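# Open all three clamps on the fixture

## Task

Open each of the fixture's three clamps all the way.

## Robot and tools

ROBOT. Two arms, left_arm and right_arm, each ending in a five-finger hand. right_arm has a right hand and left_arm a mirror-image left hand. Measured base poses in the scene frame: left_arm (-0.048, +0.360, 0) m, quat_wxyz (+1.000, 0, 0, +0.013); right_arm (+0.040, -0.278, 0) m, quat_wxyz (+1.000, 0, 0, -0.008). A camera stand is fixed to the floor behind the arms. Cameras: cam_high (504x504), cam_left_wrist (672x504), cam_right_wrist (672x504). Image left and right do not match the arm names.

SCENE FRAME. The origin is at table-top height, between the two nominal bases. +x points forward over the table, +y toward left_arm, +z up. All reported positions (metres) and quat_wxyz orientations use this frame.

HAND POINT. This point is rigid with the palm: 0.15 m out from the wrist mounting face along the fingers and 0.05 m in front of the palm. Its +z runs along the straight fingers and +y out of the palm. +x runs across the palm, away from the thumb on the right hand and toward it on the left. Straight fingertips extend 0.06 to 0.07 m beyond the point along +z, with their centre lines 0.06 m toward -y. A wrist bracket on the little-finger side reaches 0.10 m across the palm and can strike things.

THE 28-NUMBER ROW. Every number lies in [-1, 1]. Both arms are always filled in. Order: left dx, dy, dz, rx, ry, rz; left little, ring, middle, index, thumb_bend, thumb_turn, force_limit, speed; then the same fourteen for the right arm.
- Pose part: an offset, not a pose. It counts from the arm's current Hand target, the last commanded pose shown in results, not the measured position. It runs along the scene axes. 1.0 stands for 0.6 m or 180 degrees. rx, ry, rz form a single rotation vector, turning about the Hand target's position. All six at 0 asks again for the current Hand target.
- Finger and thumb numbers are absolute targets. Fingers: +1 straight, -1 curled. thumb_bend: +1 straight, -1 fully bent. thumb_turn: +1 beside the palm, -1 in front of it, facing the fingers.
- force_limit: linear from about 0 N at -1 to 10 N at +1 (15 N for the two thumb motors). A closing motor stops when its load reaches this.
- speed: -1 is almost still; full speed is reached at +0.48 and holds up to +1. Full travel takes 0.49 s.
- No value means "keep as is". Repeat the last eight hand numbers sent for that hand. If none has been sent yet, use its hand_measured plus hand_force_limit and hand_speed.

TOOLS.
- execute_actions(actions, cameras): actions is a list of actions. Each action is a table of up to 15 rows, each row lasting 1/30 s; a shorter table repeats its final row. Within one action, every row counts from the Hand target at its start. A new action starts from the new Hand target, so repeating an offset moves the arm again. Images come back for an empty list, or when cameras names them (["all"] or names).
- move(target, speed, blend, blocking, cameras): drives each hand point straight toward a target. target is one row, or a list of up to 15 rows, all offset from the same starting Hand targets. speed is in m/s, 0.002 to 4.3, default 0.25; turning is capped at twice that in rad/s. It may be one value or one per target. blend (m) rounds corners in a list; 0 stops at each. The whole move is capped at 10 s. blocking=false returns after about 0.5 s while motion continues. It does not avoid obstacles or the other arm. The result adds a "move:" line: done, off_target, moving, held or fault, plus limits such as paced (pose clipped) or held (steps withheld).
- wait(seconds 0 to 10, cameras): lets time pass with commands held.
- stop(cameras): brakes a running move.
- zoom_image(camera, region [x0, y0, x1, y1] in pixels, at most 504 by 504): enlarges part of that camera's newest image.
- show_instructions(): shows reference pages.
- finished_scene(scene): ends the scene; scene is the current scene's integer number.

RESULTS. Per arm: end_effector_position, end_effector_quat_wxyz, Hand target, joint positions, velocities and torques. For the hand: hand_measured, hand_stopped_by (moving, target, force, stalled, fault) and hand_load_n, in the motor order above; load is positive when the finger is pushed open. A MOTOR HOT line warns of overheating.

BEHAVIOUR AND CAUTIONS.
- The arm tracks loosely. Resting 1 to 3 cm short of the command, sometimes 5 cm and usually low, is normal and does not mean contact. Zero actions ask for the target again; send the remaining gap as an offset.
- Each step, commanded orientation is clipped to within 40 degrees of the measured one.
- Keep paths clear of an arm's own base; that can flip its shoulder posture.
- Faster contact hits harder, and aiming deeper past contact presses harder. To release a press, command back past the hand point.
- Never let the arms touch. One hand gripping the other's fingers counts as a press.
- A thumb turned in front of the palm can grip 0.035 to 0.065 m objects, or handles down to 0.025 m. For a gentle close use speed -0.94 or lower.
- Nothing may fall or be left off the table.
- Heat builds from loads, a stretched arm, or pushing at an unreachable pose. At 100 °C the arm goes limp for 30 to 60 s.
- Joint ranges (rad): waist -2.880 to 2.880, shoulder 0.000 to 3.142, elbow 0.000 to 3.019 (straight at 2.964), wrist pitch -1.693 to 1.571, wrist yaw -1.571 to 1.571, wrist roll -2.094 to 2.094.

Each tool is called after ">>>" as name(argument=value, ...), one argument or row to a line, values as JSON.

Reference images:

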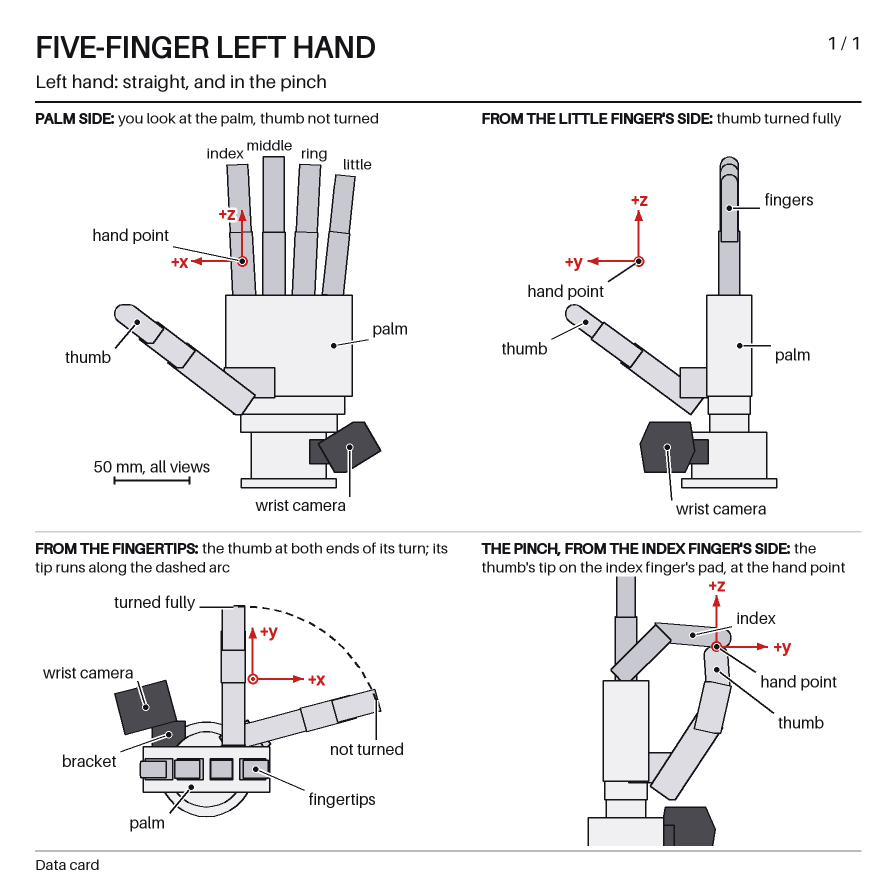

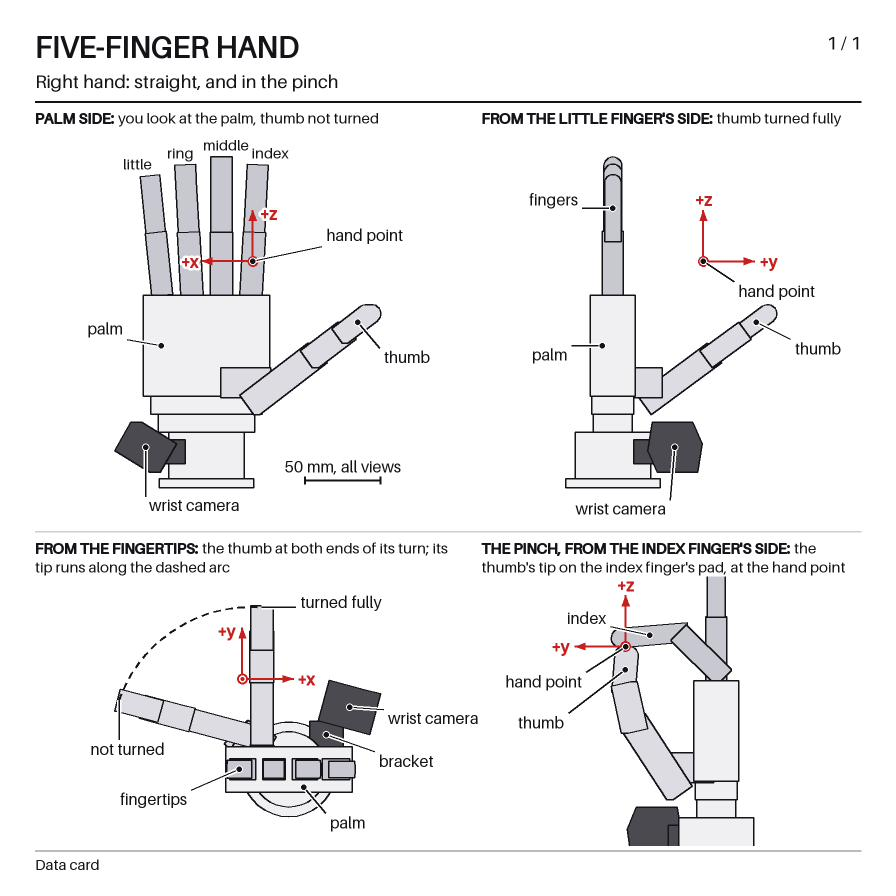

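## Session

>>> execute_actions(
  actions=[],
)

>>> zoom_image(
  camera="cam_high",
  region=[140, 180, 340, 320],
)

Scene clock: 0.00 s.
left_arm: end_effector_position=(+0.4918, +0.2552, +0.1925) hand_measured=(+1.000, +1.000, +1.000, +1.000, +1.000, +1.000) hand_load_n=(+0.0, +0.0, +0.0, +0.0, +0.0, +0.0) hand_stopped_by=(target, target, target, target, target, target) hand_force_limit=0.00 hand_speed=-0.80 end_effector_quat_wxyz=(+0.089, +0.891, -0.445, -0.025) | right_arm: end_effector_position=(+0.1514, +0.0723, +0.2482) hand_measured=(+1.000, +1.000, +1.000, +1.000, +1.000, +1.000) hand_load_n=(+0.0, +0.0, +0.0, +0.0, +0.0, +0.0) hand_stopped_by=(target, target, target, target, target, target) hand_force_limit=0.00 hand_speed=-0.80 end_effector_quat_wxyz=(+0.002, +0.543, +0.761, +0.353)
Joint positions: left_arm=[-0.055 1.935 1.895 -1.652 0.14 -0.666] | right_arm=[1.687 0.908 0.814 -0.894 0.454 -1.941]
Joint velocities: within noise
Joint torques (N m): no reading
Heat: left arm: hottest elbow 29 °C; right arm: hottest elbow 30 °C.
Hand target: left_arm +0.4978, +0.2550, +0.1990; +0.085, +0.891, -0.446, -0.016 | right_arm +0.1507, +0.0790, +0.2639; -0.009, +0.544, +0.755, +0.366

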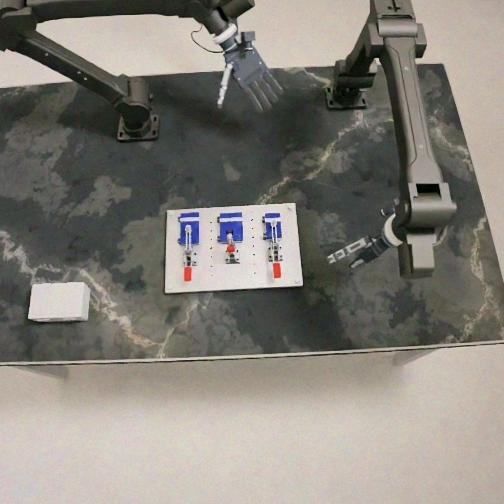

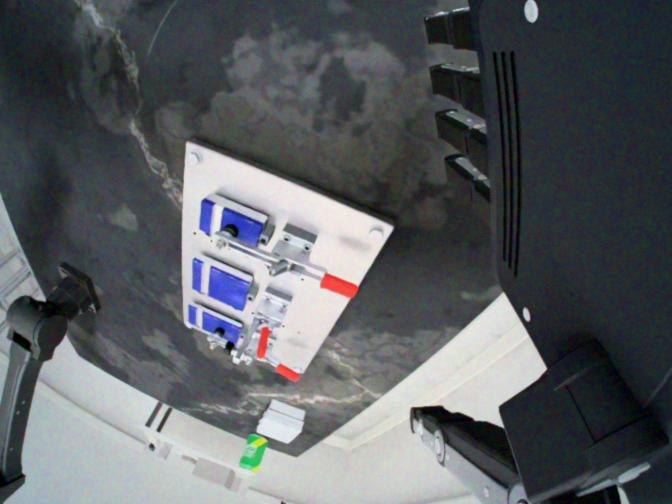

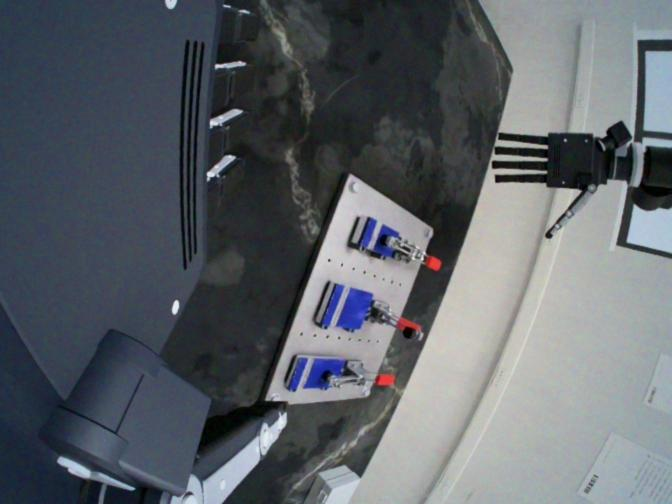

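Scaled by 2.520 from the camera's 504x504 image, which has a finer 720x720 frame.

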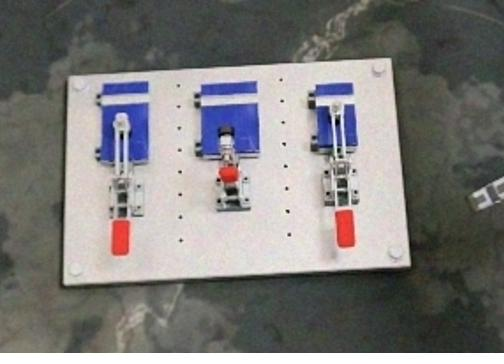

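>>> move(
  target=[
    [0.1,-0.1,0.0,0.02,-0.02,-0.06,-0.5,-0.5,-0.1,-0.1,1,1,0.4,-0.2,0.165,-0.215,0.093,-0.052,0.258,-0.466,1,1,1,1,1,1,0.4,-0.2],
    [0.157,-0.208,-0.015,0.037,-0.0414,-0.1212,-0.5,-0.5,-0.1,-0.1,1,1,0.4,-0.2,0.449,-0.582,0.027,-0.2447,-0.197,0.765,-0.5,-0.5,-0.1,-0.1,1,1,0.4,-0.2],
    [0.14,-0.272,-0.235,0.037,-0.0414,-0.1212,-0.5,-0.5,-0.1,-0.1,1,1,0.4,-0.2,0.682,-0.465,-0.023,-0.2447,-0.197,0.765,-0.5,-0.5,-0.1,-0.1,1,1,0.4,-0.2],
  ],
  speed=[0.4,0.4,0.2],
  blend=[0.06,0.03,0],
  cameras=["all"],
)

Scene clock: 75.43 s.
left_arm: end_effector_position=(+0.5781, +0.0969, +0.0595) hand_measured=(-0.500, -0.500, -0.100, -0.100, +1.000, +1.000) hand_load_n=(+0.0, +0.0, +0.0, +0.0, -0.5, +0.0) hand_stopped_by=(target, target, target, target, target, target) hand_force_limit=0.40 hand_speed=-0.20 end_effector_quat_wxyz=(+0.004, +0.792, -0.611, -0.005) | right_arm: end_effector_position=(+0.5478, -0.2057, +0.2313) hand_measured=(-0.500, -0.500, -0.100, -0.100, +1.000, +1.000) hand_load_n=(+0.0, +0.5, +0.0, +0.0, +0.0, +0.0) hand_stopped_by=(target, target, target, target, target, target) hand_force_limit=0.40 hand_speed=-0.20 end_effector_quat_wxyz=(-0.019, -0.609, +0.793, +0.013)
Joint positions: left_arm=[-0.335 2.335 2.258 -1.505 0.003 -0.566] | right_arm=[0.065 1.845 1.898 -1.669 0 0.309]
Joint torques (N m): left_arm=[-2.26 -26.58 9.95 0.2 -0.12 -0.22] | right_arm=[0.21 -15.38 11.04 -0.27 0.02 0.04]
Heat: left arm: hottest elbow 32 °C; right arm: hottest elbow 37 °C.
Hand target: left_arm +0.5819, +0.0920, +0.0579; +0.000, +0.793, -0.609, +0.000 | right_arm +0.5600, -0.2000, +0.2503; +0.000, -0.608, +0.794, +0.000
Off the commanded pose: left_arm 0.006 m, 1 deg | right_arm 0.023 m, 3 deg.
move: off_target (right_arm); blend cut to 0 m at target 2; target 2's new numbers were sent with right_arm's hand 0.025 m and 4 deg from that target

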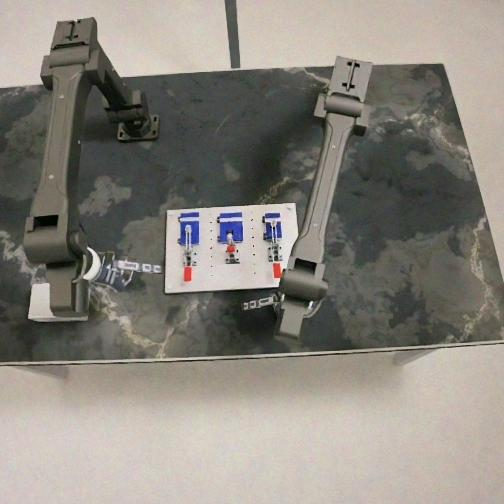

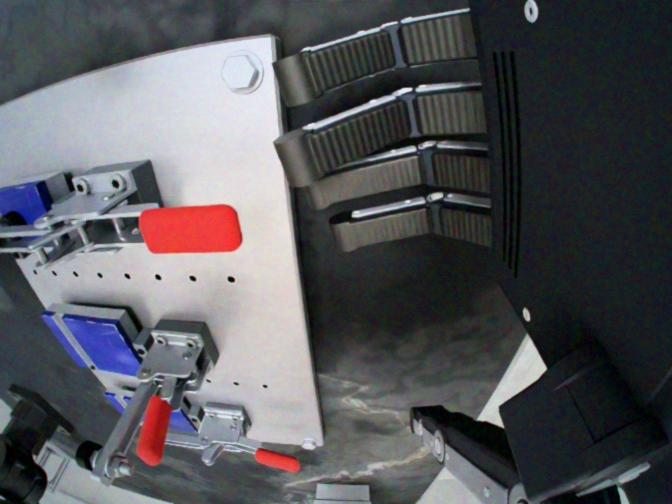

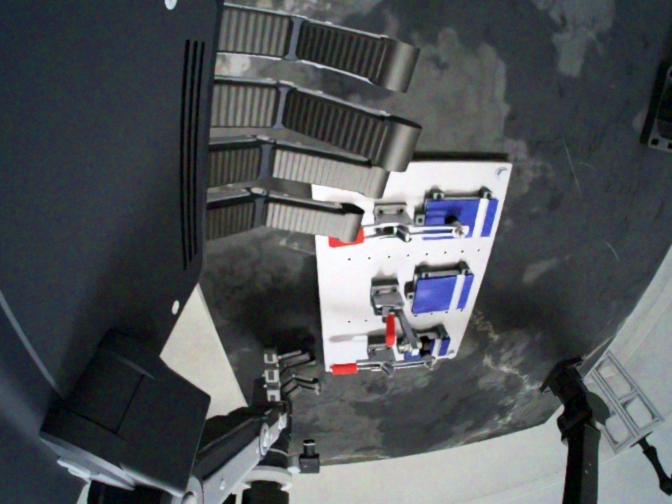

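>>> move(
  target=[
    [-0.0915,0,-0.0065,0,0,0,-0.5,-0.5,-0.1,-0.1,1,1,0.4,-0.2,0.067,0.08,-0.22,0,0,0,-0.5,-0.5,-0.1,-0.1,1,1,0.4,-0.2],
    [-0.0765,0,0.0835,0,0,0,-0.5,-0.5,-0.1,-0.1,1,1,0.4,-0.2,0.067,0.1,-0.28,0,0,0,-0.5,-0.5,-0.1,-0.1,1,1,0.4,-0.2],
    [-0.055,0,0.1235,0,0,0,-0.5,-0.5,-0.1,-0.1,1,1,0.4,-0.2,0.067,0.1,-0.28,0,0,0,-0.5,-0.5,-0.1,-0.1,1,1,0.4,-0.2],
  ],
  speed=[0.2,0.08,0.08],
  blend=[0.005,0.01,0],
  cameras=["cam_left_wrist","cam_right_wrist"],
)

Scene clock: 104.53 s.
left_arm: end_effector_position=(+0.5210, +0.1024, +0.0726) hand_measured=(-0.500, -0.500, -0.100, -0.100, +1.000, +1.000) hand_load_n=(+0.0, +0.0, +7.5, +2.0, +0.0, +0.0) hand_stopped_by=(target, target, target, target, target, target) hand_force_limit=0.40 hand_speed=-0.20 end_effector_quat_wxyz=(+0.017, +0.791, -0.608, -0.059) | right_arm: end_effector_position=(+0.6006, -0.1476, +0.0926) hand_measured=(-0.500, -0.500, -0.100, -0.100, +1.000, +1.000) hand_load_n=(+0.0, +0.0, +0.0, +0.0, +0.0, +0.0) hand_stopped_by=(target, target, target, target, target, target) hand_force_limit=0.40 hand_speed=-0.20 end_effector_quat_wxyz=(+0.003, -0.608, +0.794, -0.002)
Joint positions: left_arm=[-0.356 2.234 2.097 -1.556 -0.005 -0.592] | right_arm=[0.155 2.004 1.781 -1.341 0 0.403]
Joint torques (N m): left_arm=[-1.26 -29.63 17.25 -0.91 0.22 -0.05] | right_arm=[0.44 -16.32 6.23 0.81 0.04 0.05]
Heat: left arm: hottest shoulder 34 °C; right arm: hottest elbow 39 °C.
Hand target: left_arm +0.5489, +0.0919, +0.1320; -0.001, +0.793, -0.609, +0.000 | right_arm +0.6001, -0.1400, +0.0822; +0.000, -0.608, +0.794, +0.000
Off the commanded pose: left_arm 0.066 m, 7 deg | right_arm 0.013 m, 0 deg.
move: off_target (left_arm, right_arm)
Images, in order (width x height): cam_left_wrist 672x504, cam_right_wrist 672x504.

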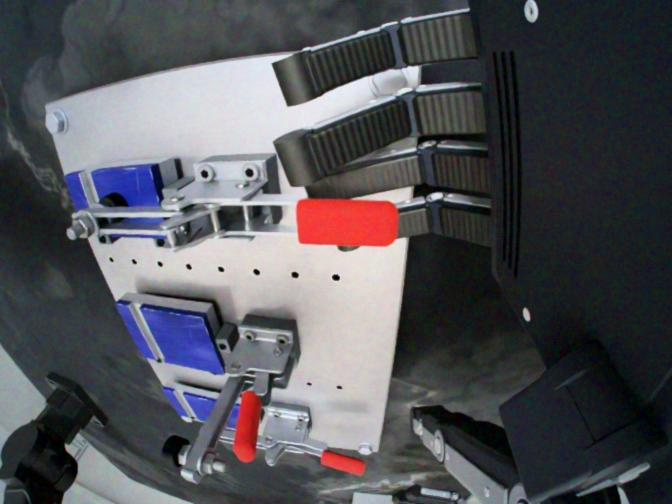

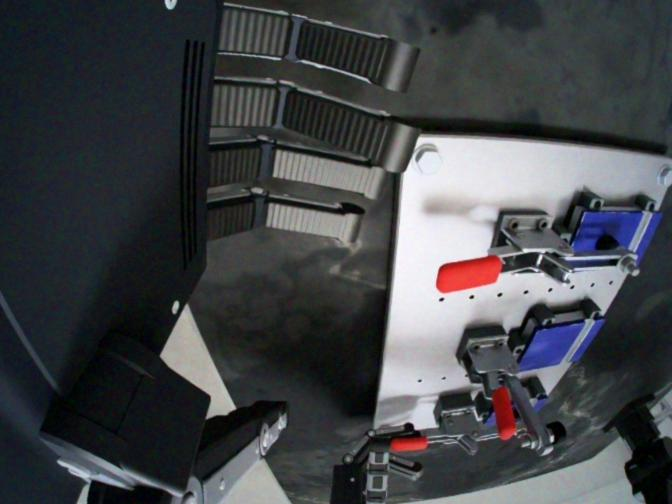

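>>> move(
  target=[-0.025,0,0.035,0,0,0,-0.5,-0.5,-0.1,-0.1,1,1,0.4,-0.2,0,0,0,0,0,0,-0.5,-0.5,-0.1,-0.1,1,1,0.4,-0.2],
  speed=0.08,
  cameras=["cam_left_wrist"],
)

Scene clock: 119.87 s.
left_arm: end_effector_position=(+0.5208, +0.1024, +0.0727) hand_measured=(-0.500, -0.500, -0.100, -0.100, +1.000, +1.000) hand_load_n=(+0.0, +0.0, +8.0, +2.0, +0.0, +0.0) hand_stopped_by=(target, target, target, target, target, target) hand_force_limit=0.40 hand_speed=-0.20 end_effector_quat_wxyz=(+0.017, +0.792, -0.607, -0.059) | right_arm: end_effector_position=(+0.6006, -0.1476, +0.0926) hand_measured=(-0.500, -0.500, -0.100, -0.100, +1.000, +1.000) hand_load_n=(+0.0, +0.5, +0.0, +0.5, +0.0, +0.0) hand_stopped_by=(target, target, target, target, target, target) hand_force_limit=0.40 hand_speed=-0.20 end_effector_quat_wxyz=(+0.003, -0.608, +0.794, -0.002)
Joint positions: left_arm=[-0.356 2.234 2.097 -1.557 -0.005 -0.593] | right_arm=[0.155 2.004 1.781 -1.341 0 0.403]
Joint torques (N m): left_arm=[-1.96 -33.73 14.02 -1.52 0.25 -0.09] | right_arm=[0.44 -16.32 6.23 0.81 0.04 0.06]
Heat: left arm: hottest elbow 35 °C; right arm: hottest elbow 37 °C.
Hand target: left_arm +0.5339, +0.0918, +0.1530; +0.000, +0.793, -0.609, +0.000 | right_arm +0.6001, -0.1400, +0.0822; +0.000, -0.608, +0.794, +0.000
Off the commanded pose: left_arm 0.082 m, 7 deg | right_arm 0.013 m, 0 deg.
move: off_target (left_arm, right_arm)
Images, in order (width x height): cam_left_wrist 672x504.

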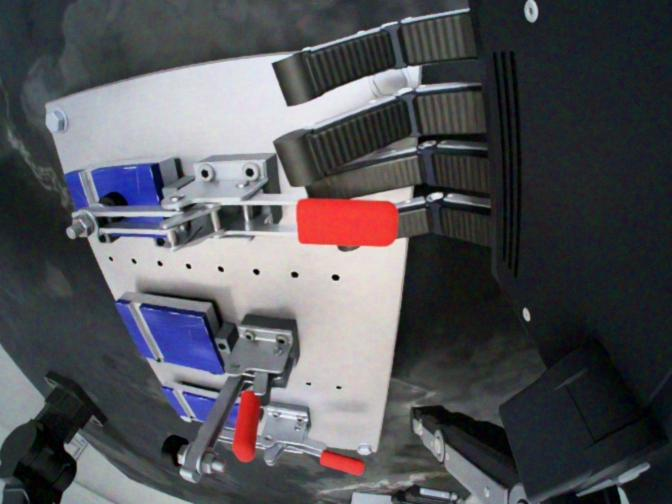

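>>> move(
  target=[-0.01,0,-0.16,0,0,0,-0.5,-0.5,-0.1,-0.1,1,1,0.4,-0.2,0,0,0,0,0,0,-0.5,-0.5,-0.1,-0.1,1,1,0.4,-0.2],
  speed=0.15,
  cameras=["cam_left_wrist"],
)

Scene clock: 156.50 s.
left_arm: end_effector_position=(+0.5262, +0.1004, +0.0555) hand_measured=(-0.500, -0.500, -0.100, -0.100, +1.000, +1.000) hand_load_n=(+0.0, +0.0, +0.0, +0.0, +0.0, +0.0) hand_stopped_by=(target, target, target, target, target, target) hand_force_limit=0.40 hand_speed=-0.20 end_effector_quat_wxyz=(+0.000, +0.794, -0.608, -0.008) | right_arm: end_effector_position=(+0.6006, -0.1476, +0.0926) hand_measured=(-0.500, -0.500, -0.100, -0.100, +1.000, +1.000) hand_load_n=(+0.5, +0.0, +0.0, +0.0, +0.0, +0.0) hand_stopped_by=(target, target, target, target, target, target) hand_force_limit=0.40 hand_speed=-0.20 end_effector_quat_wxyz=(+0.003, -0.608, +0.794, -0.002)
Joint positions: left_arm=[-0.356 2.167 1.95 -1.369 -0.005 -0.595] | right_arm=[0.155 2.004 1.781 -1.341 0 0.403]
Joint torques (N m): left_arm=[-2.32 -24.53 9.43 0.29 0.22 -0.14] | right_arm=[0.44 -16.38 6.24 0.81 0.04 0.05]
Heat: left arm: hottest shoulder 35 °C; right arm: hottest elbow 34 °C.
Hand target: left_arm +0.5279, +0.0919, +0.0570; -0.001, +0.793, -0.609, +0.000 | right_arm +0.6001, -0.1400, +0.0822; +0.000, -0.608, +0.794, +0.000
Off the commanded pose: left_arm 0.009 m, 1 deg | right_arm 0.013 m, 0 deg.
move: off_target (right_arm)
Images, in order (width x height): cam_left_wrist 672x504.

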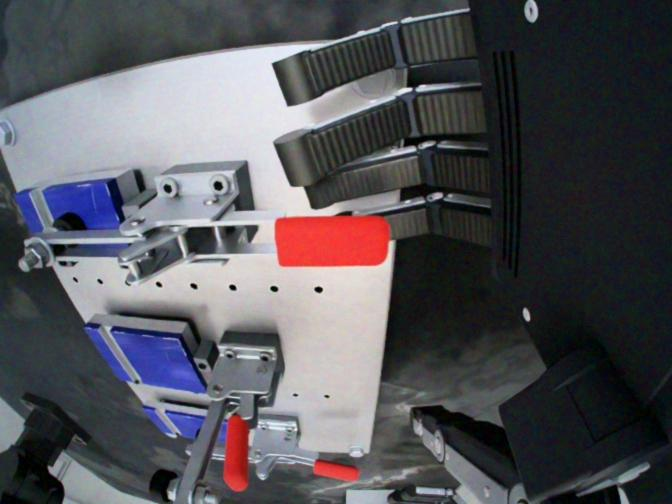

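>>> move(
  target=[
    [-0.02,-0.03,-0.003,0,0,0,-0.5,-0.5,-0.1,-0.1,1,1,0.4,-0.2,0,0,0,0,0,0,-0.5,-0.5,-0.1,-0.1,1,1,0.4,-0.2],
    [-0.01,-0.015,0.08,0,0,0,-0.5,-0.5,-0.1,-0.1,1,1,0.4,-0.2,0,0,0,0,0,0,-0.5,-0.5,-0.1,-0.1,1,1,0.4,-0.2],
  ],
  speed=0.08,
  cameras=["cam_left_wrist"],
)

Scene clock: 182.10 s.
left_arm: end_effector_position=(+0.5039, +0.0877, +0.0662) hand_measured=(-0.500, -0.500, -0.100, -0.100, +1.000, +1.000) hand_load_n=(+0.0, +0.0, +5.0, +0.0, +0.0, +0.0) hand_stopped_by=(target, target, target, target, target, target) hand_force_limit=0.40 hand_speed=-0.20 end_effector_quat_wxyz=(+0.007, +0.791, -0.611, -0.032) | right_arm: end_effector_position=(+0.6006, -0.1476, +0.0926) hand_measured=(-0.500, -0.500, -0.100, -0.100, +1.000, +1.000) hand_load_n=(+0.0, +0.0, +0.0, +0.0, +0.0, +0.0) hand_stopped_by=(target, target, target, target, target, target) hand_force_limit=0.40 hand_speed=-0.20 end_effector_quat_wxyz=(+0.003, -0.608, +0.794, -0.002)
Joint positions: left_arm=[-0.387 2.154 1.951 -1.434 -0.005 -0.616] | right_arm=[0.155 2.004 1.781 -1.341 0 0.403]
Joint torques (N m): left_arm=[-1.14 -26.99 14.6 -1.18 0.23 -0.11] | right_arm=[0.44 -16.32 6.24 0.81 0.04 0.06]
Heat: left arm: hottest shoulder 37 °C; right arm: hottest elbow 34 °C.
Hand target: left_arm +0.5219, +0.0830, +0.1051; -0.001, +0.793, -0.609, +0.000 | right_arm +0.6001, -0.1400, +0.0822; +0.000, -0.608, +0.794, +0.000
Off the commanded pose: left_arm 0.043 m, 4 deg | right_arm 0.013 m, 0 deg.
move: off_target (left_arm, right_arm)
Images, in order (width x height): cam_left_wrist 672x504.

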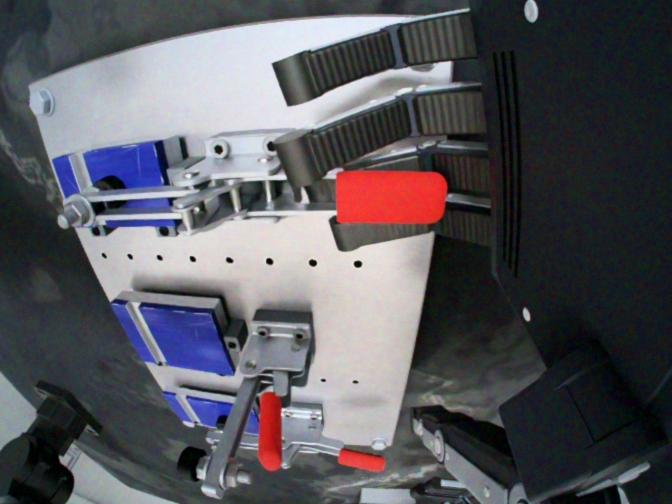

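>>> move(
  target=[0.005,0.0,0.055,0,0,0,-0.5,-0.5,-0.1,-0.1,1,1,0.4,-0.2,0,0,0,0,0,0,-0.5,-0.5,-0.1,-0.1,1,1,0.4,-0.2],
  speed=0.08,
  cameras=["cam_left_wrist"],
)

Scene clock: 191.30 s.
left_arm: end_effector_position=(+0.5043, +0.0876, +0.0679) hand_measured=(-0.500, -0.500, -0.098, -0.100, +1.000, +1.000) hand_load_n=(+0.0, +0.0, +10.5, +0.0, +0.0, +0.0) hand_stopped_by=(target, target, target, target, target, target) hand_force_limit=0.40 hand_speed=-0.20 end_effector_quat_wxyz=(+0.012, +0.791, -0.610, -0.048) | right_arm: end_effector_position=(+0.6006, -0.1476, +0.0926) hand_measured=(-0.500, -0.500, -0.100, -0.100, +1.000, +1.000) hand_load_n=(+0.0, +0.0, +0.0, +0.0, -0.5, +0.0) hand_stopped_by=(target, target, target, target, target, target) hand_force_limit=0.40 hand_speed=-0.20 end_effector_quat_wxyz=(+0.003, -0.608, +0.794, -0.002)
Joint positions: left_arm=[-0.387 2.182 1.999 -1.487 -0.006 -0.618] | right_arm=[0.155 2.004 1.781 -1.341 0 0.403]
Joint torques (N m): left_arm=[-1.14 -30.04 16.73 -2.15 0.28 -0.04] | right_arm=[0.44 -16.32 6.24 0.81 0.04 0.06]
Heat: left arm: hottest shoulder 36 °C; right arm: hottest elbow 33 °C.
Hand target: left_arm +0.5248, +0.0830, +0.1381; +0.000, +0.793, -0.609, +0.000 | right_arm +0.6001, -0.1400, +0.0822; +0.000, -0.608, +0.794, +0.000
Off the commanded pose: left_arm 0.073 m, 6 deg | right_arm 0.013 m, 0 deg.
move: off_target (left_arm, right_arm)
Images, in order (width x height): cam_left_wrist 672x504.

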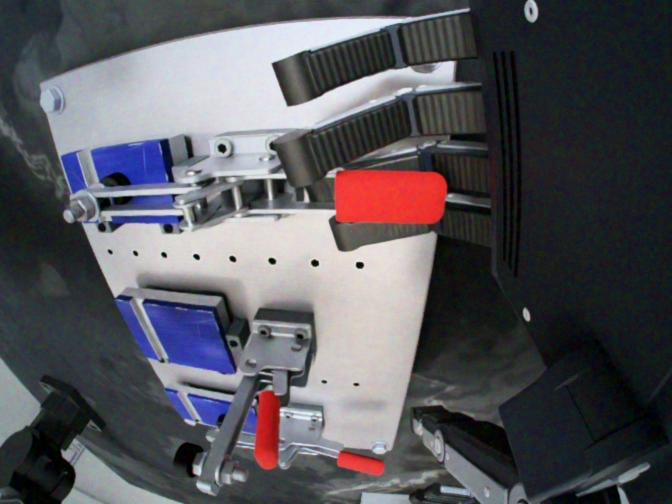

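>>> move(
  target=[
    [0.0,0.005,-0.13,0,0,0,-0.5,-0.5,-0.1,-0.1,1,1,0.4,-0.2,0,0,0,0,0,0,-0.5,-0.5,-0.1,-0.1,1,1,0.4,-0.2],
    [0.022,0.007,-0.13,0,0,0,-0.5,-0.5,-0.1,-0.1,1,1,0.4,-0.2,0,0,0,0,0,0,-0.5,-0.5,-0.1,-0.1,1,1,0.4,-0.2],
    [0.022,0.007,-0.04,0,0,0,-0.5,-0.5,-0.1,-0.1,1,1,0.4,-0.2,0,0,0,0,0,0,-0.5,-0.5,-0.1,-0.1,1,1,0.4,-0.2],
    [0.025,0.007,0.0,0,0,0,-0.5,-0.5,-0.1,-0.1,1,1,0.4,-0.2,0,0,0,0,0,0,-0.5,-0.5,-0.1,-0.1,1,1,0.4,-0.2],
  ],
  speed=[0.15,0.15,0.08,0.08],
  blend=[0.005,0.005,0.01,0],
  cameras=["cam_left_wrist"],
)

Scene clock: 211.40 s.
left_arm: end_effector_position=(+0.5222, +0.0875, +0.0716) hand_measured=(-0.500, -0.500, -0.100, -0.100, +1.000, +1.000) hand_load_n=(+0.0, +0.0, +7.0, +0.0, -0.5, +0.0) hand_stopped_by=(target, target, target, target, target, target) hand_force_limit=0.40 hand_speed=-0.20 end_effector_quat_wxyz=(+0.011, +0.793, -0.608, -0.043) | right_arm: end_effector_position=(+0.6006, -0.1476, +0.0926) hand_measured=(-0.500, -0.500, -0.100, -0.100, +1.000, +1.000) hand_load_n=(+0.0, +0.0, +0.0, +0.0, +0.0, +0.0) hand_stopped_by=(target, target, target, target, target, target) hand_force_limit=0.40 hand_speed=-0.20 end_effector_quat_wxyz=(+0.003, -0.608, +0.794, -0.002)
Joint positions: left_arm=[-0.377 2.224 2.083 -1.519 -0.005 -0.614] | right_arm=[0.155 2.004 1.781 -1.341 0 0.403]
Joint torques (N m): left_arm=[-0.73 -30.33 16.29 -2.19 0.21 0.04] | right_arm=[0.44 -16.38 6.24 0.8 0.04 0.06]
Heat: left arm: hottest elbow 39 °C; right arm: hottest elbow 33 °C.
Hand target: left_arm +0.5399, +0.0872, +0.1379; -0.001, +0.793, -0.609, +0.000 | right_arm +0.6001, -0.1400, +0.0822; +0.000, -0.608, +0.794, +0.000
Off the commanded pose: left_arm 0.069 m, 5 deg | right_arm 0.013 m, 0 deg.
move: off_target (left_arm, right_arm)
Images, in order (width x height): cam_left_wrist 672x504.

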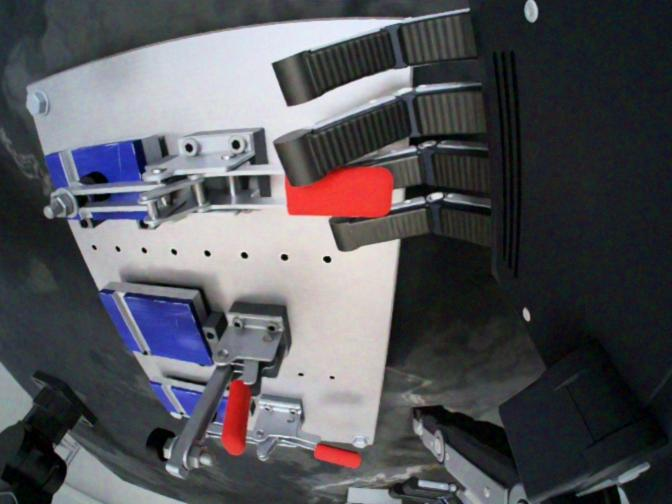

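>>> move(
  target=[
    [0.0,0.0,-0.125,0,0,0,-0.5,-0.5,-0.1,-0.1,1,1,0.4,-0.2,0,0,0,0,0,0,-0.5,-0.5,-0.1,-0.1,1,1,0.4,-0.2],
    [0.01,0.02,-0.125,0,0,0,-0.5,-0.5,-0.1,-0.1,1,1,0.4,-0.2,0,0,0,0,0,0,-0.5,-0.5,-0.1,-0.1,1,1,0.4,-0.2],
    [0.01,0.016,-0.02,0,-0.035,0,-0.5,-0.5,-0.1,-0.1,1,1,0.4,-0.2,0,0,0,0,0,0,-0.5,-0.5,-0.1,-0.1,1,1,0.4,-0.2],
    [0.01,0.016,0.03,0,-0.035,0,-0.5,-0.5,-0.1,-0.1,1,1,0.4,-0.2,0,0,0,0,0,0,-0.5,-0.5,-0.1,-0.1,1,1,0.4,-0.2],
  ],
  speed=[0.15,0.1,0.08,0.06],
  blend=[0.005,0.005,0.01,0],
  cameras=["cam_left_wrist","cam_right_wrist"],
)

Scene clock: 237.80 s.
left_arm: end_effector_position=(+0.5365, +0.0994, +0.0723) hand_measured=(-0.500, -0.500, -0.098, -0.100, +1.000, +1.000) hand_load_n=(+0.0, +0.0, +9.0, +0.0, +0.0, +0.0) hand_stopped_by=(target, target, target, target, target, target) hand_force_limit=0.40 hand_speed=-0.20 end_effector_quat_wxyz=(-0.017, +0.799, -0.602, -0.003) | right_arm: end_effector_position=(+0.6006, -0.1476, +0.0926) hand_measured=(-0.500, -0.500, -0.100, -0.100, +1.000, +1.000) hand_load_n=(+0.0, +0.0, +0.0, +0.0, +0.0, +0.0) hand_stopped_by=(target, target, target, target, target, target) hand_force_limit=0.40 hand_speed=-0.20 end_effector_quat_wxyz=(+0.003, -0.608, +0.794, -0.002)
Joint positions: left_arm=[-0.36 2.167 2.001 -1.4 -0.034 -0.614] | right_arm=[0.155 2.004 1.781 -1.341 0 0.403]
Joint torques (N m): left_arm=[-1.9 -32.91 15.25 -2.32 -0.14 0.15] | right_arm=[0.5 -16.32 6.24 0.81 0.04 0.05]
Heat: left arm: hottest elbow 42 °C; right arm: hottest elbow 33 °C.
Hand target: left_arm +0.5459, +0.0967, +0.1561; -0.034, +0.792, -0.608, +0.044 | right_arm +0.6001, -0.1400, +0.0822; +0.000, -0.608, +0.794, +0.000
Off the commanded pose: left_arm 0.084 m, 6 deg | right_arm 0.013 m, 0 deg.
move: off_target (left_arm, right_arm)
Images, in order (width x height): cam_left_wrist 672x504, cam_right_wrist 672x504.

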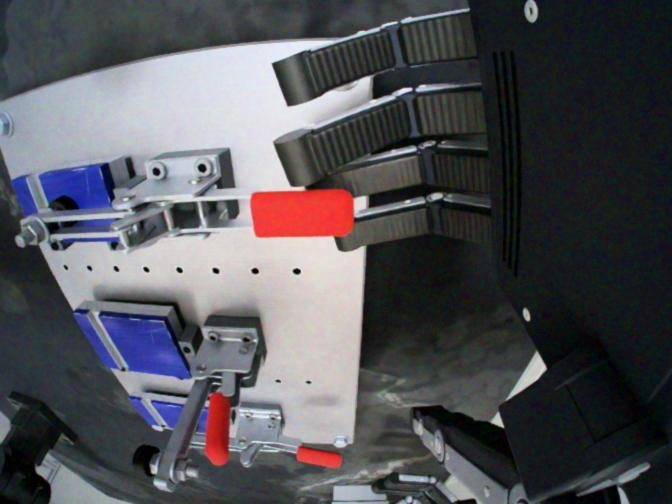

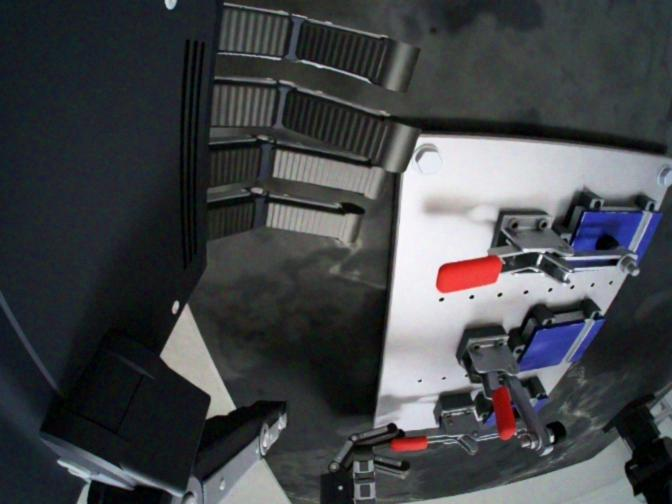

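>>> zoom_image(
  camera="cam_right_wrist",
  region=[340, 330, 580, 500],
)

>>> zoom_image(
  camera="cam_left_wrist",
  region=[100, 120, 400, 280],
)

Scaled by 2.100 from the camera's 672x504 image, which has a finer 960x720 frame.

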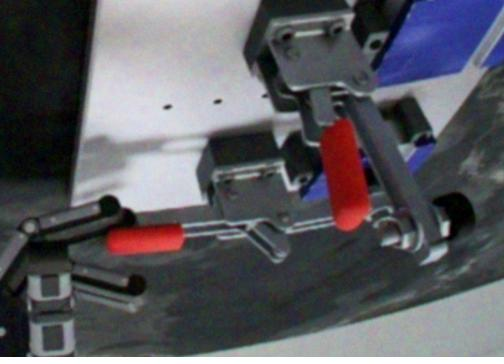

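Scaled by 1.680 from the camera's 672x504 image, which has a finer 960x720 frame.

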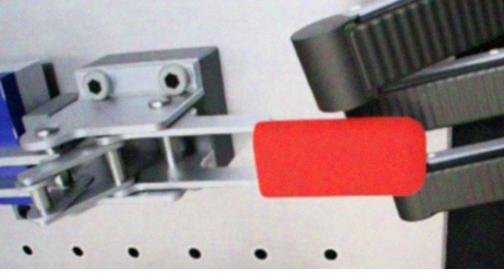

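>>> move(
  target=[
    [0.0,0.01,-0.15,0,0,0,-0.5,-0.5,-0.1,-0.1,1,1,0.4,-0.2,0,0,0,0,0,0,-0.5,-0.5,-0.1,-0.1,1,1,0.4,-0.2],
    [0.003,0.015,-0.05,0,0,0,-0.5,-0.5,-0.1,-0.1,1,1,0.4,-0.2,0,0,0,0,0,0,-0.5,-0.5,-0.1,-0.1,1,1,0.4,-0.2],
    [0.003,0.015,0.035,0,-0.015,0,-0.5,-0.5,-0.1,-0.1,1,1,0.4,-0.2,0,0,0,0,0,0,-0.5,-0.5,-0.1,-0.1,1,1,0.4,-0.2],
  ],
  speed=[0.15,0.1,0.06],
  blend=[0.005,0.01,0],
  cameras=["cam_left_wrist"],
)

Scene clock: 260.33 s.
left_arm: end_effector_position=(+0.5409, +0.1032, +0.1747) hand_measured=(-0.500, -0.500, -0.100, -0.100, +1.000, +1.000) hand_load_n=(+0.0, +0.0, +0.0, +0.0, +0.0, +0.0) hand_stopped_by=(target, target, target, target, target, target) hand_force_limit=0.40 hand_speed=-0.20 end_effector_quat_wxyz=(-0.048, +0.792, -0.606, +0.061) | right_arm: end_effector_position=(+0.6006, -0.1476, +0.0926) hand_measured=(-0.500, -0.500, -0.100, -0.100, +1.000, +1.000) hand_load_n=(+0.0, +0.5, +0.0, +0.0, +0.0, +0.0) hand_stopped_by=(target, target, target, target, target, target) hand_force_limit=0.40 hand_speed=-0.20 end_effector_quat_wxyz=(+0.003, -0.608, +0.794, -0.002)
Joint positions: left_arm=[-0.359 2.032 2.054 -1.447 -0.054 -0.595] | right_arm=[0.155 2.004 1.781 -1.341 0 0.403]
Joint torques (N m): left_arm=[-0.5 -22.36 12.23 -0.24 0.09 0.07] | right_arm=[0.44 -16.32 6.24 0.81 0.04 0.06]
Heat: left arm: hottest shoulder 39 °C; right arm: hottest elbow 33 °C.
Hand target: left_arm +0.5478, +0.1059, +0.1770; -0.048, +0.791, -0.607, +0.062 | right_arm +0.6001, -0.1400, +0.0822; +0.000, -0.608, +0.794, +0.000
Off the commanded pose: left_arm 0.008 m, 0 deg | right_arm 0.013 m, 0 deg.
move: off_target (right_arm)
Images, in order (width x height): cam_left_wrist 672x504.

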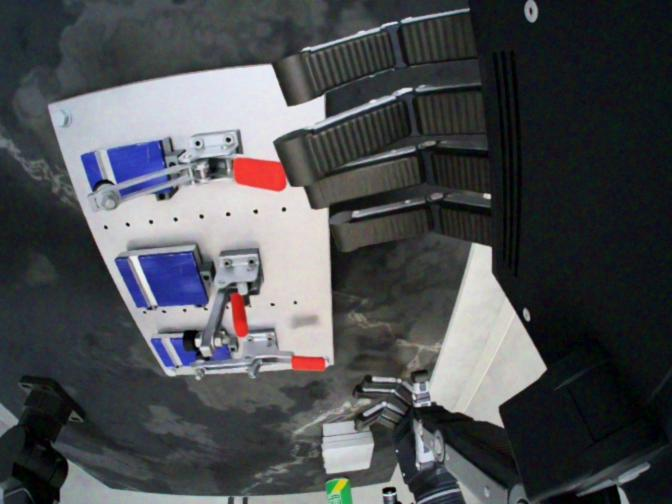

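>>> move(
  target=[
    [0.05,-0.013,-0.095,0,0.05,0,-0.5,-0.5,-0.1,-0.1,1,1,0.4,-0.2,0,0,0,0,0,0,-0.5,-0.5,-0.1,-0.1,1,1,0.4,-0.2],
    [0.05,-0.013,-0.195,0,0.05,0,-0.5,-0.5,-0.1,-0.1,1,1,0.4,-0.2,0,0,0,0,0,0,-0.5,-0.5,-0.1,-0.1,1,1,0.4,-0.2],
    [-0.005,-0.02,-0.195,0,0.05,0,-0.5,-0.5,-0.1,-0.1,1,1,0.4,-0.2,0,0,0,0,0,0,-0.5,-0.5,-0.1,-0.1,1,1,0.4,-0.2],
    [-0.005,-0.02,-0.12,0,0.05,0,-0.5,-0.5,-0.1,-0.1,1,1,0.4,-0.2,0,0,0,0,0,0,-0.5,-0.5,-0.1,-0.1,1,1,0.4,-0.2],
    [-0.021,-0.02,-0.087,0,0.05,0,-0.5,-0.5,-0.1,-0.1,1,1,0.4,-0.2,0,0,0,0,0,0,-0.5,-0.5,-0.1,-0.1,1,1,0.4,-0.2],
  ],
  speed=[0.15,0.15,0.1,0.08,0.08],
  blend=[0.02,0.005,0.005,0.01,0],
  cameras=["cam_left_wrist"],
)

Scene clock: 307.33 s.
left_arm: end_effector_position=(+0.5288, +0.1042, +0.1077) hand_measured=(-0.500, -0.500, -0.100, -0.100, +1.000, +1.000) hand_load_n=(+0.0, +0.5, +0.0, +0.0, +0.0, +0.0) hand_stopped_by=(target, target, target, target, target, target) hand_force_limit=0.40 hand_speed=-0.20 end_effector_quat_wxyz=(+0.004, +0.793, -0.609, -0.016) | right_arm: end_effector_position=(+0.6006, -0.1476, +0.0926) hand_measured=(-0.500, -0.500, -0.100, -0.100, +1.000, +1.000) hand_load_n=(+0.0, +0.0, +0.0, +0.0, +0.0, +0.0) hand_stopped_by=(target, target, target, target, target, target) hand_force_limit=0.40 hand_speed=-0.20 end_effector_quat_wxyz=(+0.003, -0.608, +0.794, -0.002)
Joint positions: left_arm=[-0.349 2.161 2.077 -1.518 -0.002 -0.585] | right_arm=[0.155 2.004 1.781 -1.341 0 0.403]
Joint torques (N m): left_arm=[-2.26 -24.94 12.64 -0.65 0.12 -0.16] | right_arm=[0.5 -16.38 6.24 0.8 0.04 0.05]
Heat: left arm: hottest elbow 38 °C; right arm: hottest elbow 33 °C.
Hand target: left_arm +0.5351, +0.0938, +0.1247; +0.000, +0.793, -0.609, +0.000 | right_arm +0.6001, -0.1400, +0.0822; +0.000, -0.608, +0.794, +0.000
Off the commanded pose: left_arm 0.021 m, 2 deg | right_arm 0.013 m, 0 deg.
move: off_target (left_arm, right_arm)
Images, in order (width x height): cam_left_wrist 672x504.

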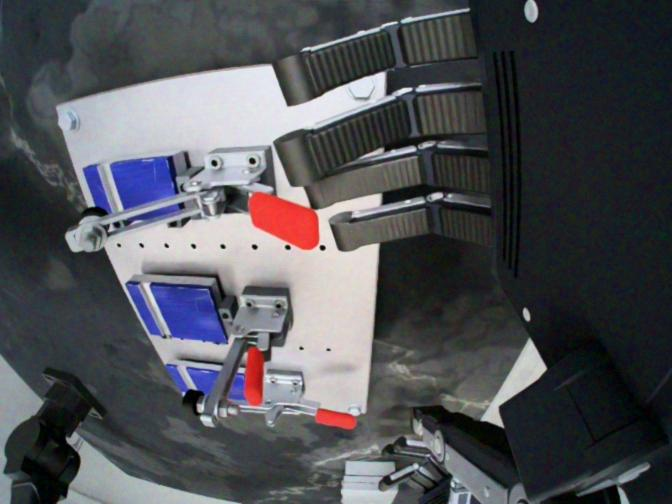

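>>> move(
  target=[
    [0.025,0,-0.045,0,0,0,-0.5,-0.5,-0.1,-0.1,1,1,0.4,-0.2,0,0,0,0,0,0,-0.5,-0.5,-0.1,-0.1,1,1,0.4,-0.2],
    [-0.005,0,-0.06,0,0,0,-0.5,-0.5,-0.1,-0.1,1,1,0.4,-0.2,0,0,0,0,0,0,-0.5,-0.5,-0.1,-0.1,1,1,0.4,-0.2],
    [-0.08,0,-0.04,0,0,0,-0.5,-0.5,-0.1,-0.1,1,1,0.4,-0.2,0,0,0,0,0,0,-0.5,-0.5,-0.1,-0.1,1,1,0.4,-0.2],
    [-0.108,0,-0.035,0,0,0,-0.5,-0.5,-0.1,-0.1,1,1,0.4,-0.2,0,0,0,0,0,0,-0.5,-0.5,-0.1,-0.1,1,1,0.4,-0.2],
  ],
  speed=[0.12,0.1,0.08,0.08],
  blend=[0.01,0.005,0.005,0],
  cameras=["cam_left_wrist"],
)

Scene clock: 323.67 s.
left_arm: end_effector_position=(+0.4823, +0.1065, +0.0904) hand_measured=(-0.500, -0.500, -0.100, -0.100, +1.000, +1.000) hand_load_n=(+0.0, +0.0, +0.0, +2.5, +0.0, +0.0) hand_stopped_by=(target, target, target, target, target, target) hand_force_limit=0.40 hand_speed=-0.20 end_effector_quat_wxyz=(-0.005, +0.802, -0.598, -0.001) | right_arm: end_effector_position=(+0.6006, -0.1476, +0.0926) hand_measured=(-0.500, -0.500, -0.100, -0.100, +1.000, +1.000) hand_load_n=(+0.0, +0.0, +0.0, +0.0, +0.0, +0.0) hand_stopped_by=(target, target, target, target, target, target) hand_force_limit=0.40 hand_speed=-0.20 end_effector_quat_wxyz=(+0.003, -0.608, +0.794, -0.002)
Joint positions: left_arm=[-0.37 2.004 1.776 -1.342 -0.011 -0.635] | right_arm=[0.155 2.004 1.781 -1.341 0 0.403]
Joint torques (N m): left_arm=[-3.66 -24.53 9.06 -1.01 0.51 -0.02] | right_arm=[0.44 -16.38 6.24 0.81 0.04 0.06]
Heat: left arm: hottest elbow 38 °C; right arm: hottest elbow 33 °C.
Hand target: left_arm +0.4702, +0.0937, +0.1038; +0.000, +0.793, -0.609, +0.000 | right_arm +0.6001, -0.1400, +0.0822; +0.000, -0.608, +0.794, +0.000
Off the commanded pose: left_arm 0.022 m, 2 deg | right_arm 0.013 m, 0 deg.
move: off_target (left_arm, right_arm)
Images, in order (width x height): cam_left_wrist 672x504.

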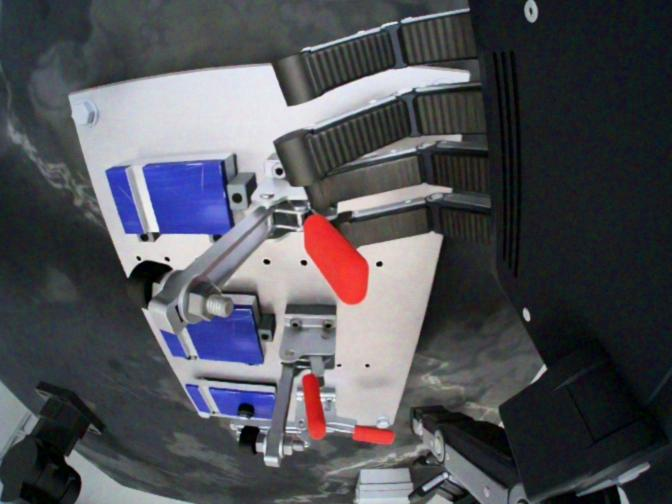

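>>> move(
  target=[
    [0.066,0,0.0,0,0,0,-0.5,-0.5,-0.1,-0.1,1,1,0.4,-0.2,0,0,0,0,0,0,-0.5,-0.5,-0.1,-0.1,1,1,0.4,-0.2],
    [0.066,0,0.022,0,0,0,-0.5,-0.5,-0.1,-0.1,1,1,0.4,-0.2,0,0,0,0,0,0,-0.5,-0.5,-0.1,-0.1,1,1,0.4,-0.2],
    [-0.005,0,0.022,0,0,0,-0.5,-0.5,-0.1,-0.1,1,1,0.4,-0.2,0,0,0,0,0,0,-0.5,-0.5,-0.1,-0.1,1,1,0.4,-0.2],
  ],
  speed=[0.12,0.1,0.08],
  blend=[0.005,0.005,0],
  cameras=["cam_left_wrist"],
)

Scene clock: 335.63 s.
left_arm: end_effector_position=(+0.4826, +0.1022, +0.1035) hand_measured=(-0.500, -0.500, -0.100, -0.100, +1.000, +1.000) hand_load_n=(+0.0, +0.0, +4.0, +0.0, +0.0, +0.0) hand_stopped_by=(target, target, target, target, target, target) hand_force_limit=0.40 hand_speed=-0.20 end_effector_quat_wxyz=(-0.005, +0.801, -0.598, +0.002) | right_arm: end_effector_position=(+0.6006, -0.1476, +0.0926) hand_measured=(-0.500, -0.500, -0.100, -0.100, +1.000, +1.000) hand_load_n=(+0.0, +0.0, +0.0, +0.0, +0.0, +0.0) hand_stopped_by=(target, target, target, target, target, target) hand_force_limit=0.40 hand_speed=-0.20 end_effector_quat_wxyz=(+0.003, -0.608, +0.794, -0.002)
Joint positions: left_arm=[-0.376 1.997 1.8 -1.367 -0.009 -0.64] | right_arm=[0.155 2.004 1.781 -1.341 0 0.403]
Joint torques (N m): left_arm=[-2.96 -24.82 8.14 -0.94 0.4 0.04] | right_arm=[0.44 -16.32 6.24 0.8 0.04 0.06]
Heat: left arm: hottest elbow 37 °C; right arm: hottest elbow 33 °C.
Hand target: left_arm +0.4673, +0.0938, +0.1169; -0.001, +0.793, -0.609, +0.000 | right_arm +0.6001, -0.1400, +0.0822; +0.000, -0.608, +0.794, +0.000
Off the commanded pose: left_arm 0.022 m, 2 deg | right_arm 0.013 m, 0 deg.
move: off_target (left_arm, right_arm)
Images, in order (width x height): cam_left_wrist 672x504.

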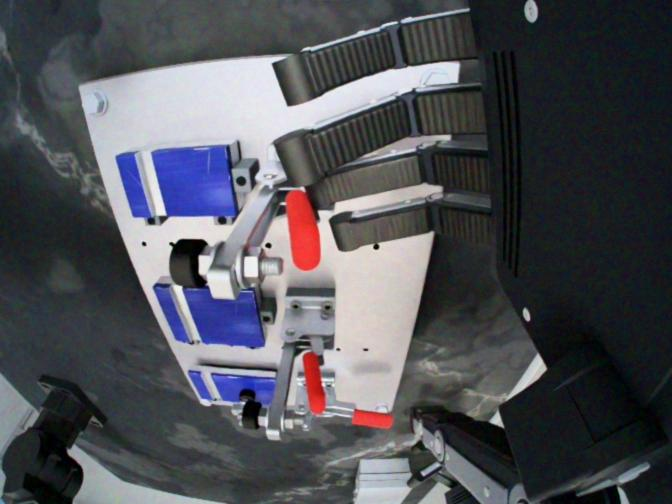

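>>> move(
  target=[
    [-0.018,0,0.003,0,0,0,-0.5,-0.5,-0.1,-0.1,1,1,0.4,-0.2,0,0,0,0,0,0,-0.5,-0.5,-0.1,-0.1,1,1,0.4,-0.2],
    [0.09,0,0.01,0,0,0,-0.5,-0.5,-0.1,-0.1,1,1,0.4,-0.2,0,0,0,0,0,0,-0.5,-0.5,-0.1,-0.1,1,1,0.4,-0.2],
    [0.09,0.2,0.22,0,0,0,-0.5,-0.5,-0.1,-0.1,1,1,0.4,-0.2,-0.013,0.05,-0.054,0,0,0,-0.5,-0.5,-0.1,-0.1,1,1,0.4,-0.2],
    [-0.05,0.4,0.25,0,0,0,-0.5,-0.5,-0.1,-0.1,1,1,0.4,-0.2,-0.013,0.093,-0.054,0,0,0,-0.5,-0.5,-0.1,-0.1,1,1,0.4,-0.2],
  ],
  speed=[0.08,0.12,0.2,0.25],
  blend=[0,0.01,0.03,0],
  cameras=["all"],
)

Scene clock: 356.27 s.
left_arm: end_effector_position=(+0.4367, +0.3371, +0.2646) hand_measured=(-0.500, -0.500, -0.100, -0.100, +1.000, +1.000) hand_load_n=(+0.0, +0.0, +0.0, +0.0, +0.0, +0.0) hand_stopped_by=(target, target, target, target, target, target) hand_force_limit=0.40 hand_speed=-0.20 end_effector_quat_wxyz=(+0.003, +0.799, -0.601, -0.005) | right_arm: end_effector_position=(+0.5875, -0.0916, +0.0527) hand_measured=(-0.500, -0.500, -0.100, -0.100, +1.000, +1.000) hand_load_n=(+0.0, +0.0, +0.0, +0.0, +0.0, +0.0) hand_stopped_by=(target, target, target, target, target, target) hand_force_limit=0.40 hand_speed=-0.20 end_effector_quat_wxyz=(-0.004, -0.609, +0.793, +0.001)
Joint positions: left_arm=[0.02 1.755 1.864 -1.692 -0.001 -0.236] | right_arm=[0.248 2.038 1.726 -1.266 0 0.494]
Joint torques (N m): left_arm=[-2.43 -19.25 9.33 -0.05 0.07 0.03] | right_arm=[0.26 -16.5 7.6 0.5 0.03 0.06]
Heat: left arm: hottest shoulder 36 °C; right arm: hottest elbow 33 °C.
Hand target: left_arm +0.4373, +0.3337, +0.2669; +0.000, +0.793, -0.609, +0.000 | right_arm +0.5925, -0.0843, +0.0498; +0.000, -0.608, +0.794, +0.000
Off the commanded pose: left_arm 0.004 m, 1 deg | right_arm 0.009 m, 0 deg.
move: done

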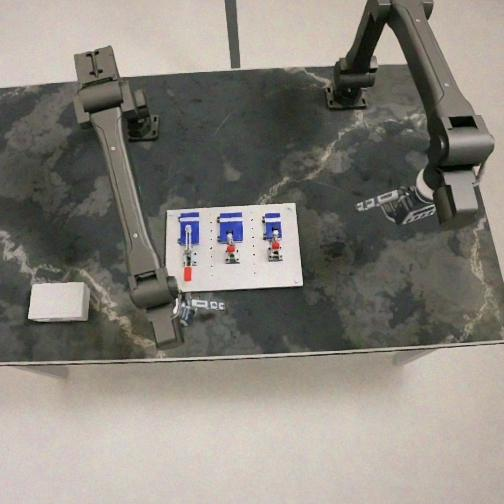

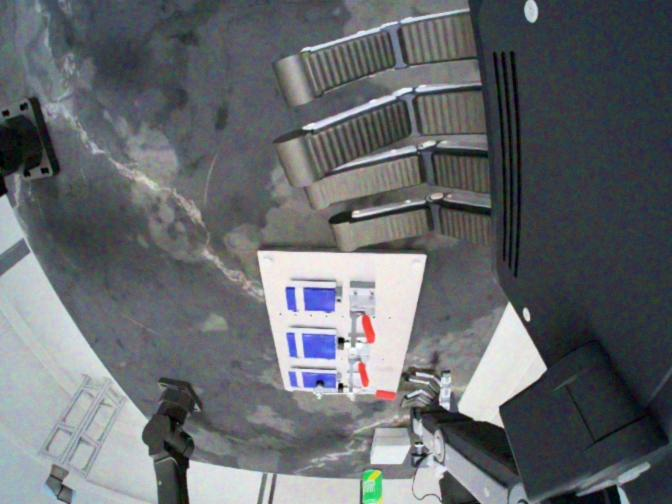

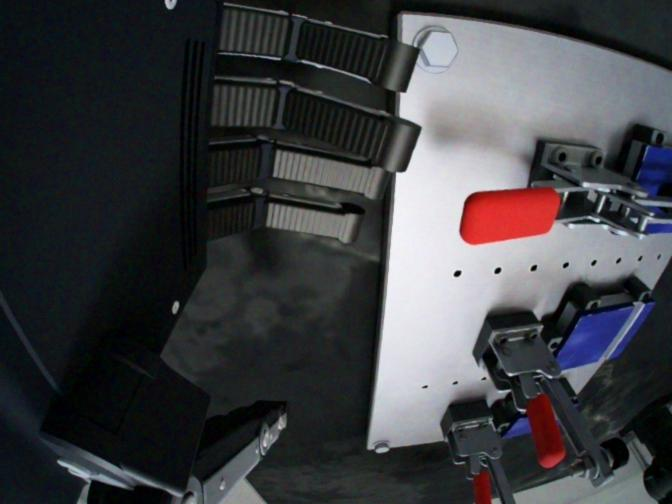

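>>> move(
  target=[
    [0,0,0,0,0,0,-0.5,-0.5,-0.1,-0.1,1,1,0.4,-0.2,-0.066,0,0,0,0,0,-0.5,-0.5,-0.1,-0.1,1,1,0.4,-0.2],
    [0,0,0,0,0,0,-0.5,-0.5,-0.1,-0.1,1,1,0.4,-0.2,-0.066,0,0.1,0,-0.035,0,-0.5,-0.5,-0.1,-0.1,1,1,0.4,-0.2],
    [0,0,0,0,0,0,-0.5,-0.5,-0.1,-0.1,1,1,0.4,-0.2,-0.063,0,0.16,0,-0.045,0,-0.5,-0.5,-0.1,-0.1,1,1,0.4,-0.2],
  ],
  speed=[0.1,0.08,0.06],
  blend=[0.003,0.01,0],
  cameras=["cam_right_wrist"],
)

Scene clock: 386.77 s.
left_arm: end_effector_position=(+0.4367, +0.3371, +0.2646) hand_measured=(-0.500, -0.500, -0.100, -0.100, +1.000, +1.000) hand_load_n=(+0.0, +0.0, +0.0, +0.0, +0.0, +0.0) hand_stopped_by=(target, target, target, target, target, target) hand_force_limit=0.40 hand_speed=-0.20 end_effector_quat_wxyz=(+0.003, +0.799, -0.601, -0.005) | right_arm: end_effector_position=(+0.5452, -0.0907, +0.1112) hand_measured=(-0.500, -0.500, -0.100, -0.100, +1.000, +1.000) hand_load_n=(+0.0, +0.0, +0.5, +0.5, +0.0, +0.0) hand_stopped_by=(target, target, target, target, target, target) hand_force_limit=0.40 hand_speed=-0.20 end_effector_quat_wxyz=(+0.027, -0.607, +0.794, -0.031)
Joint positions: left_arm=[0.02 1.755 1.864 -1.692 -0.001 -0.235] | right_arm=[0.279 1.828 1.573 -1.242 0.036 0.527]
Joint torques (N m): left_arm=[-2.37 -19.31 9.32 0.13 0.04 0.05] | right_arm=[0.09 -18.37 9.51 -0.18 0.11 -0.02]
Heat: left arm: hottest shoulder 36 °C; right arm: hottest elbow 33 °C.
Hand target: left_arm +0.4373, +0.3337, +0.2669; +0.000, +0.793, -0.609, +0.000 | right_arm +0.5546, -0.0842, +0.1457; +0.056, -0.607, +0.792, -0.043
Off the commanded pose: left_arm 0.004 m, 1 deg | right_arm 0.036 m, 4 deg.
move: off_target (right_arm)
Images, in order (width x height): cam_right_wrist 672x504.

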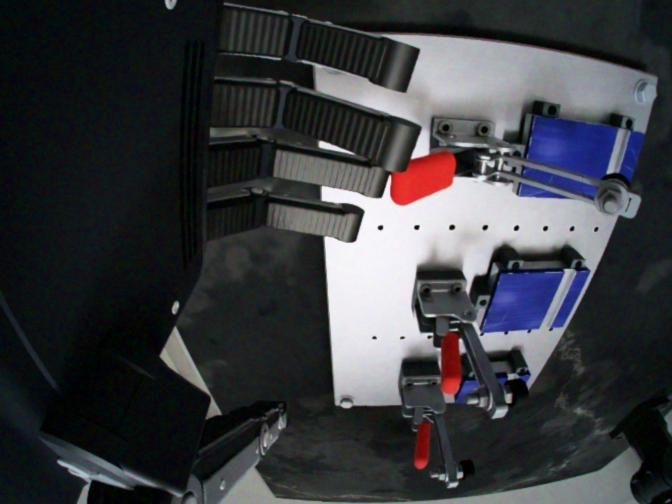

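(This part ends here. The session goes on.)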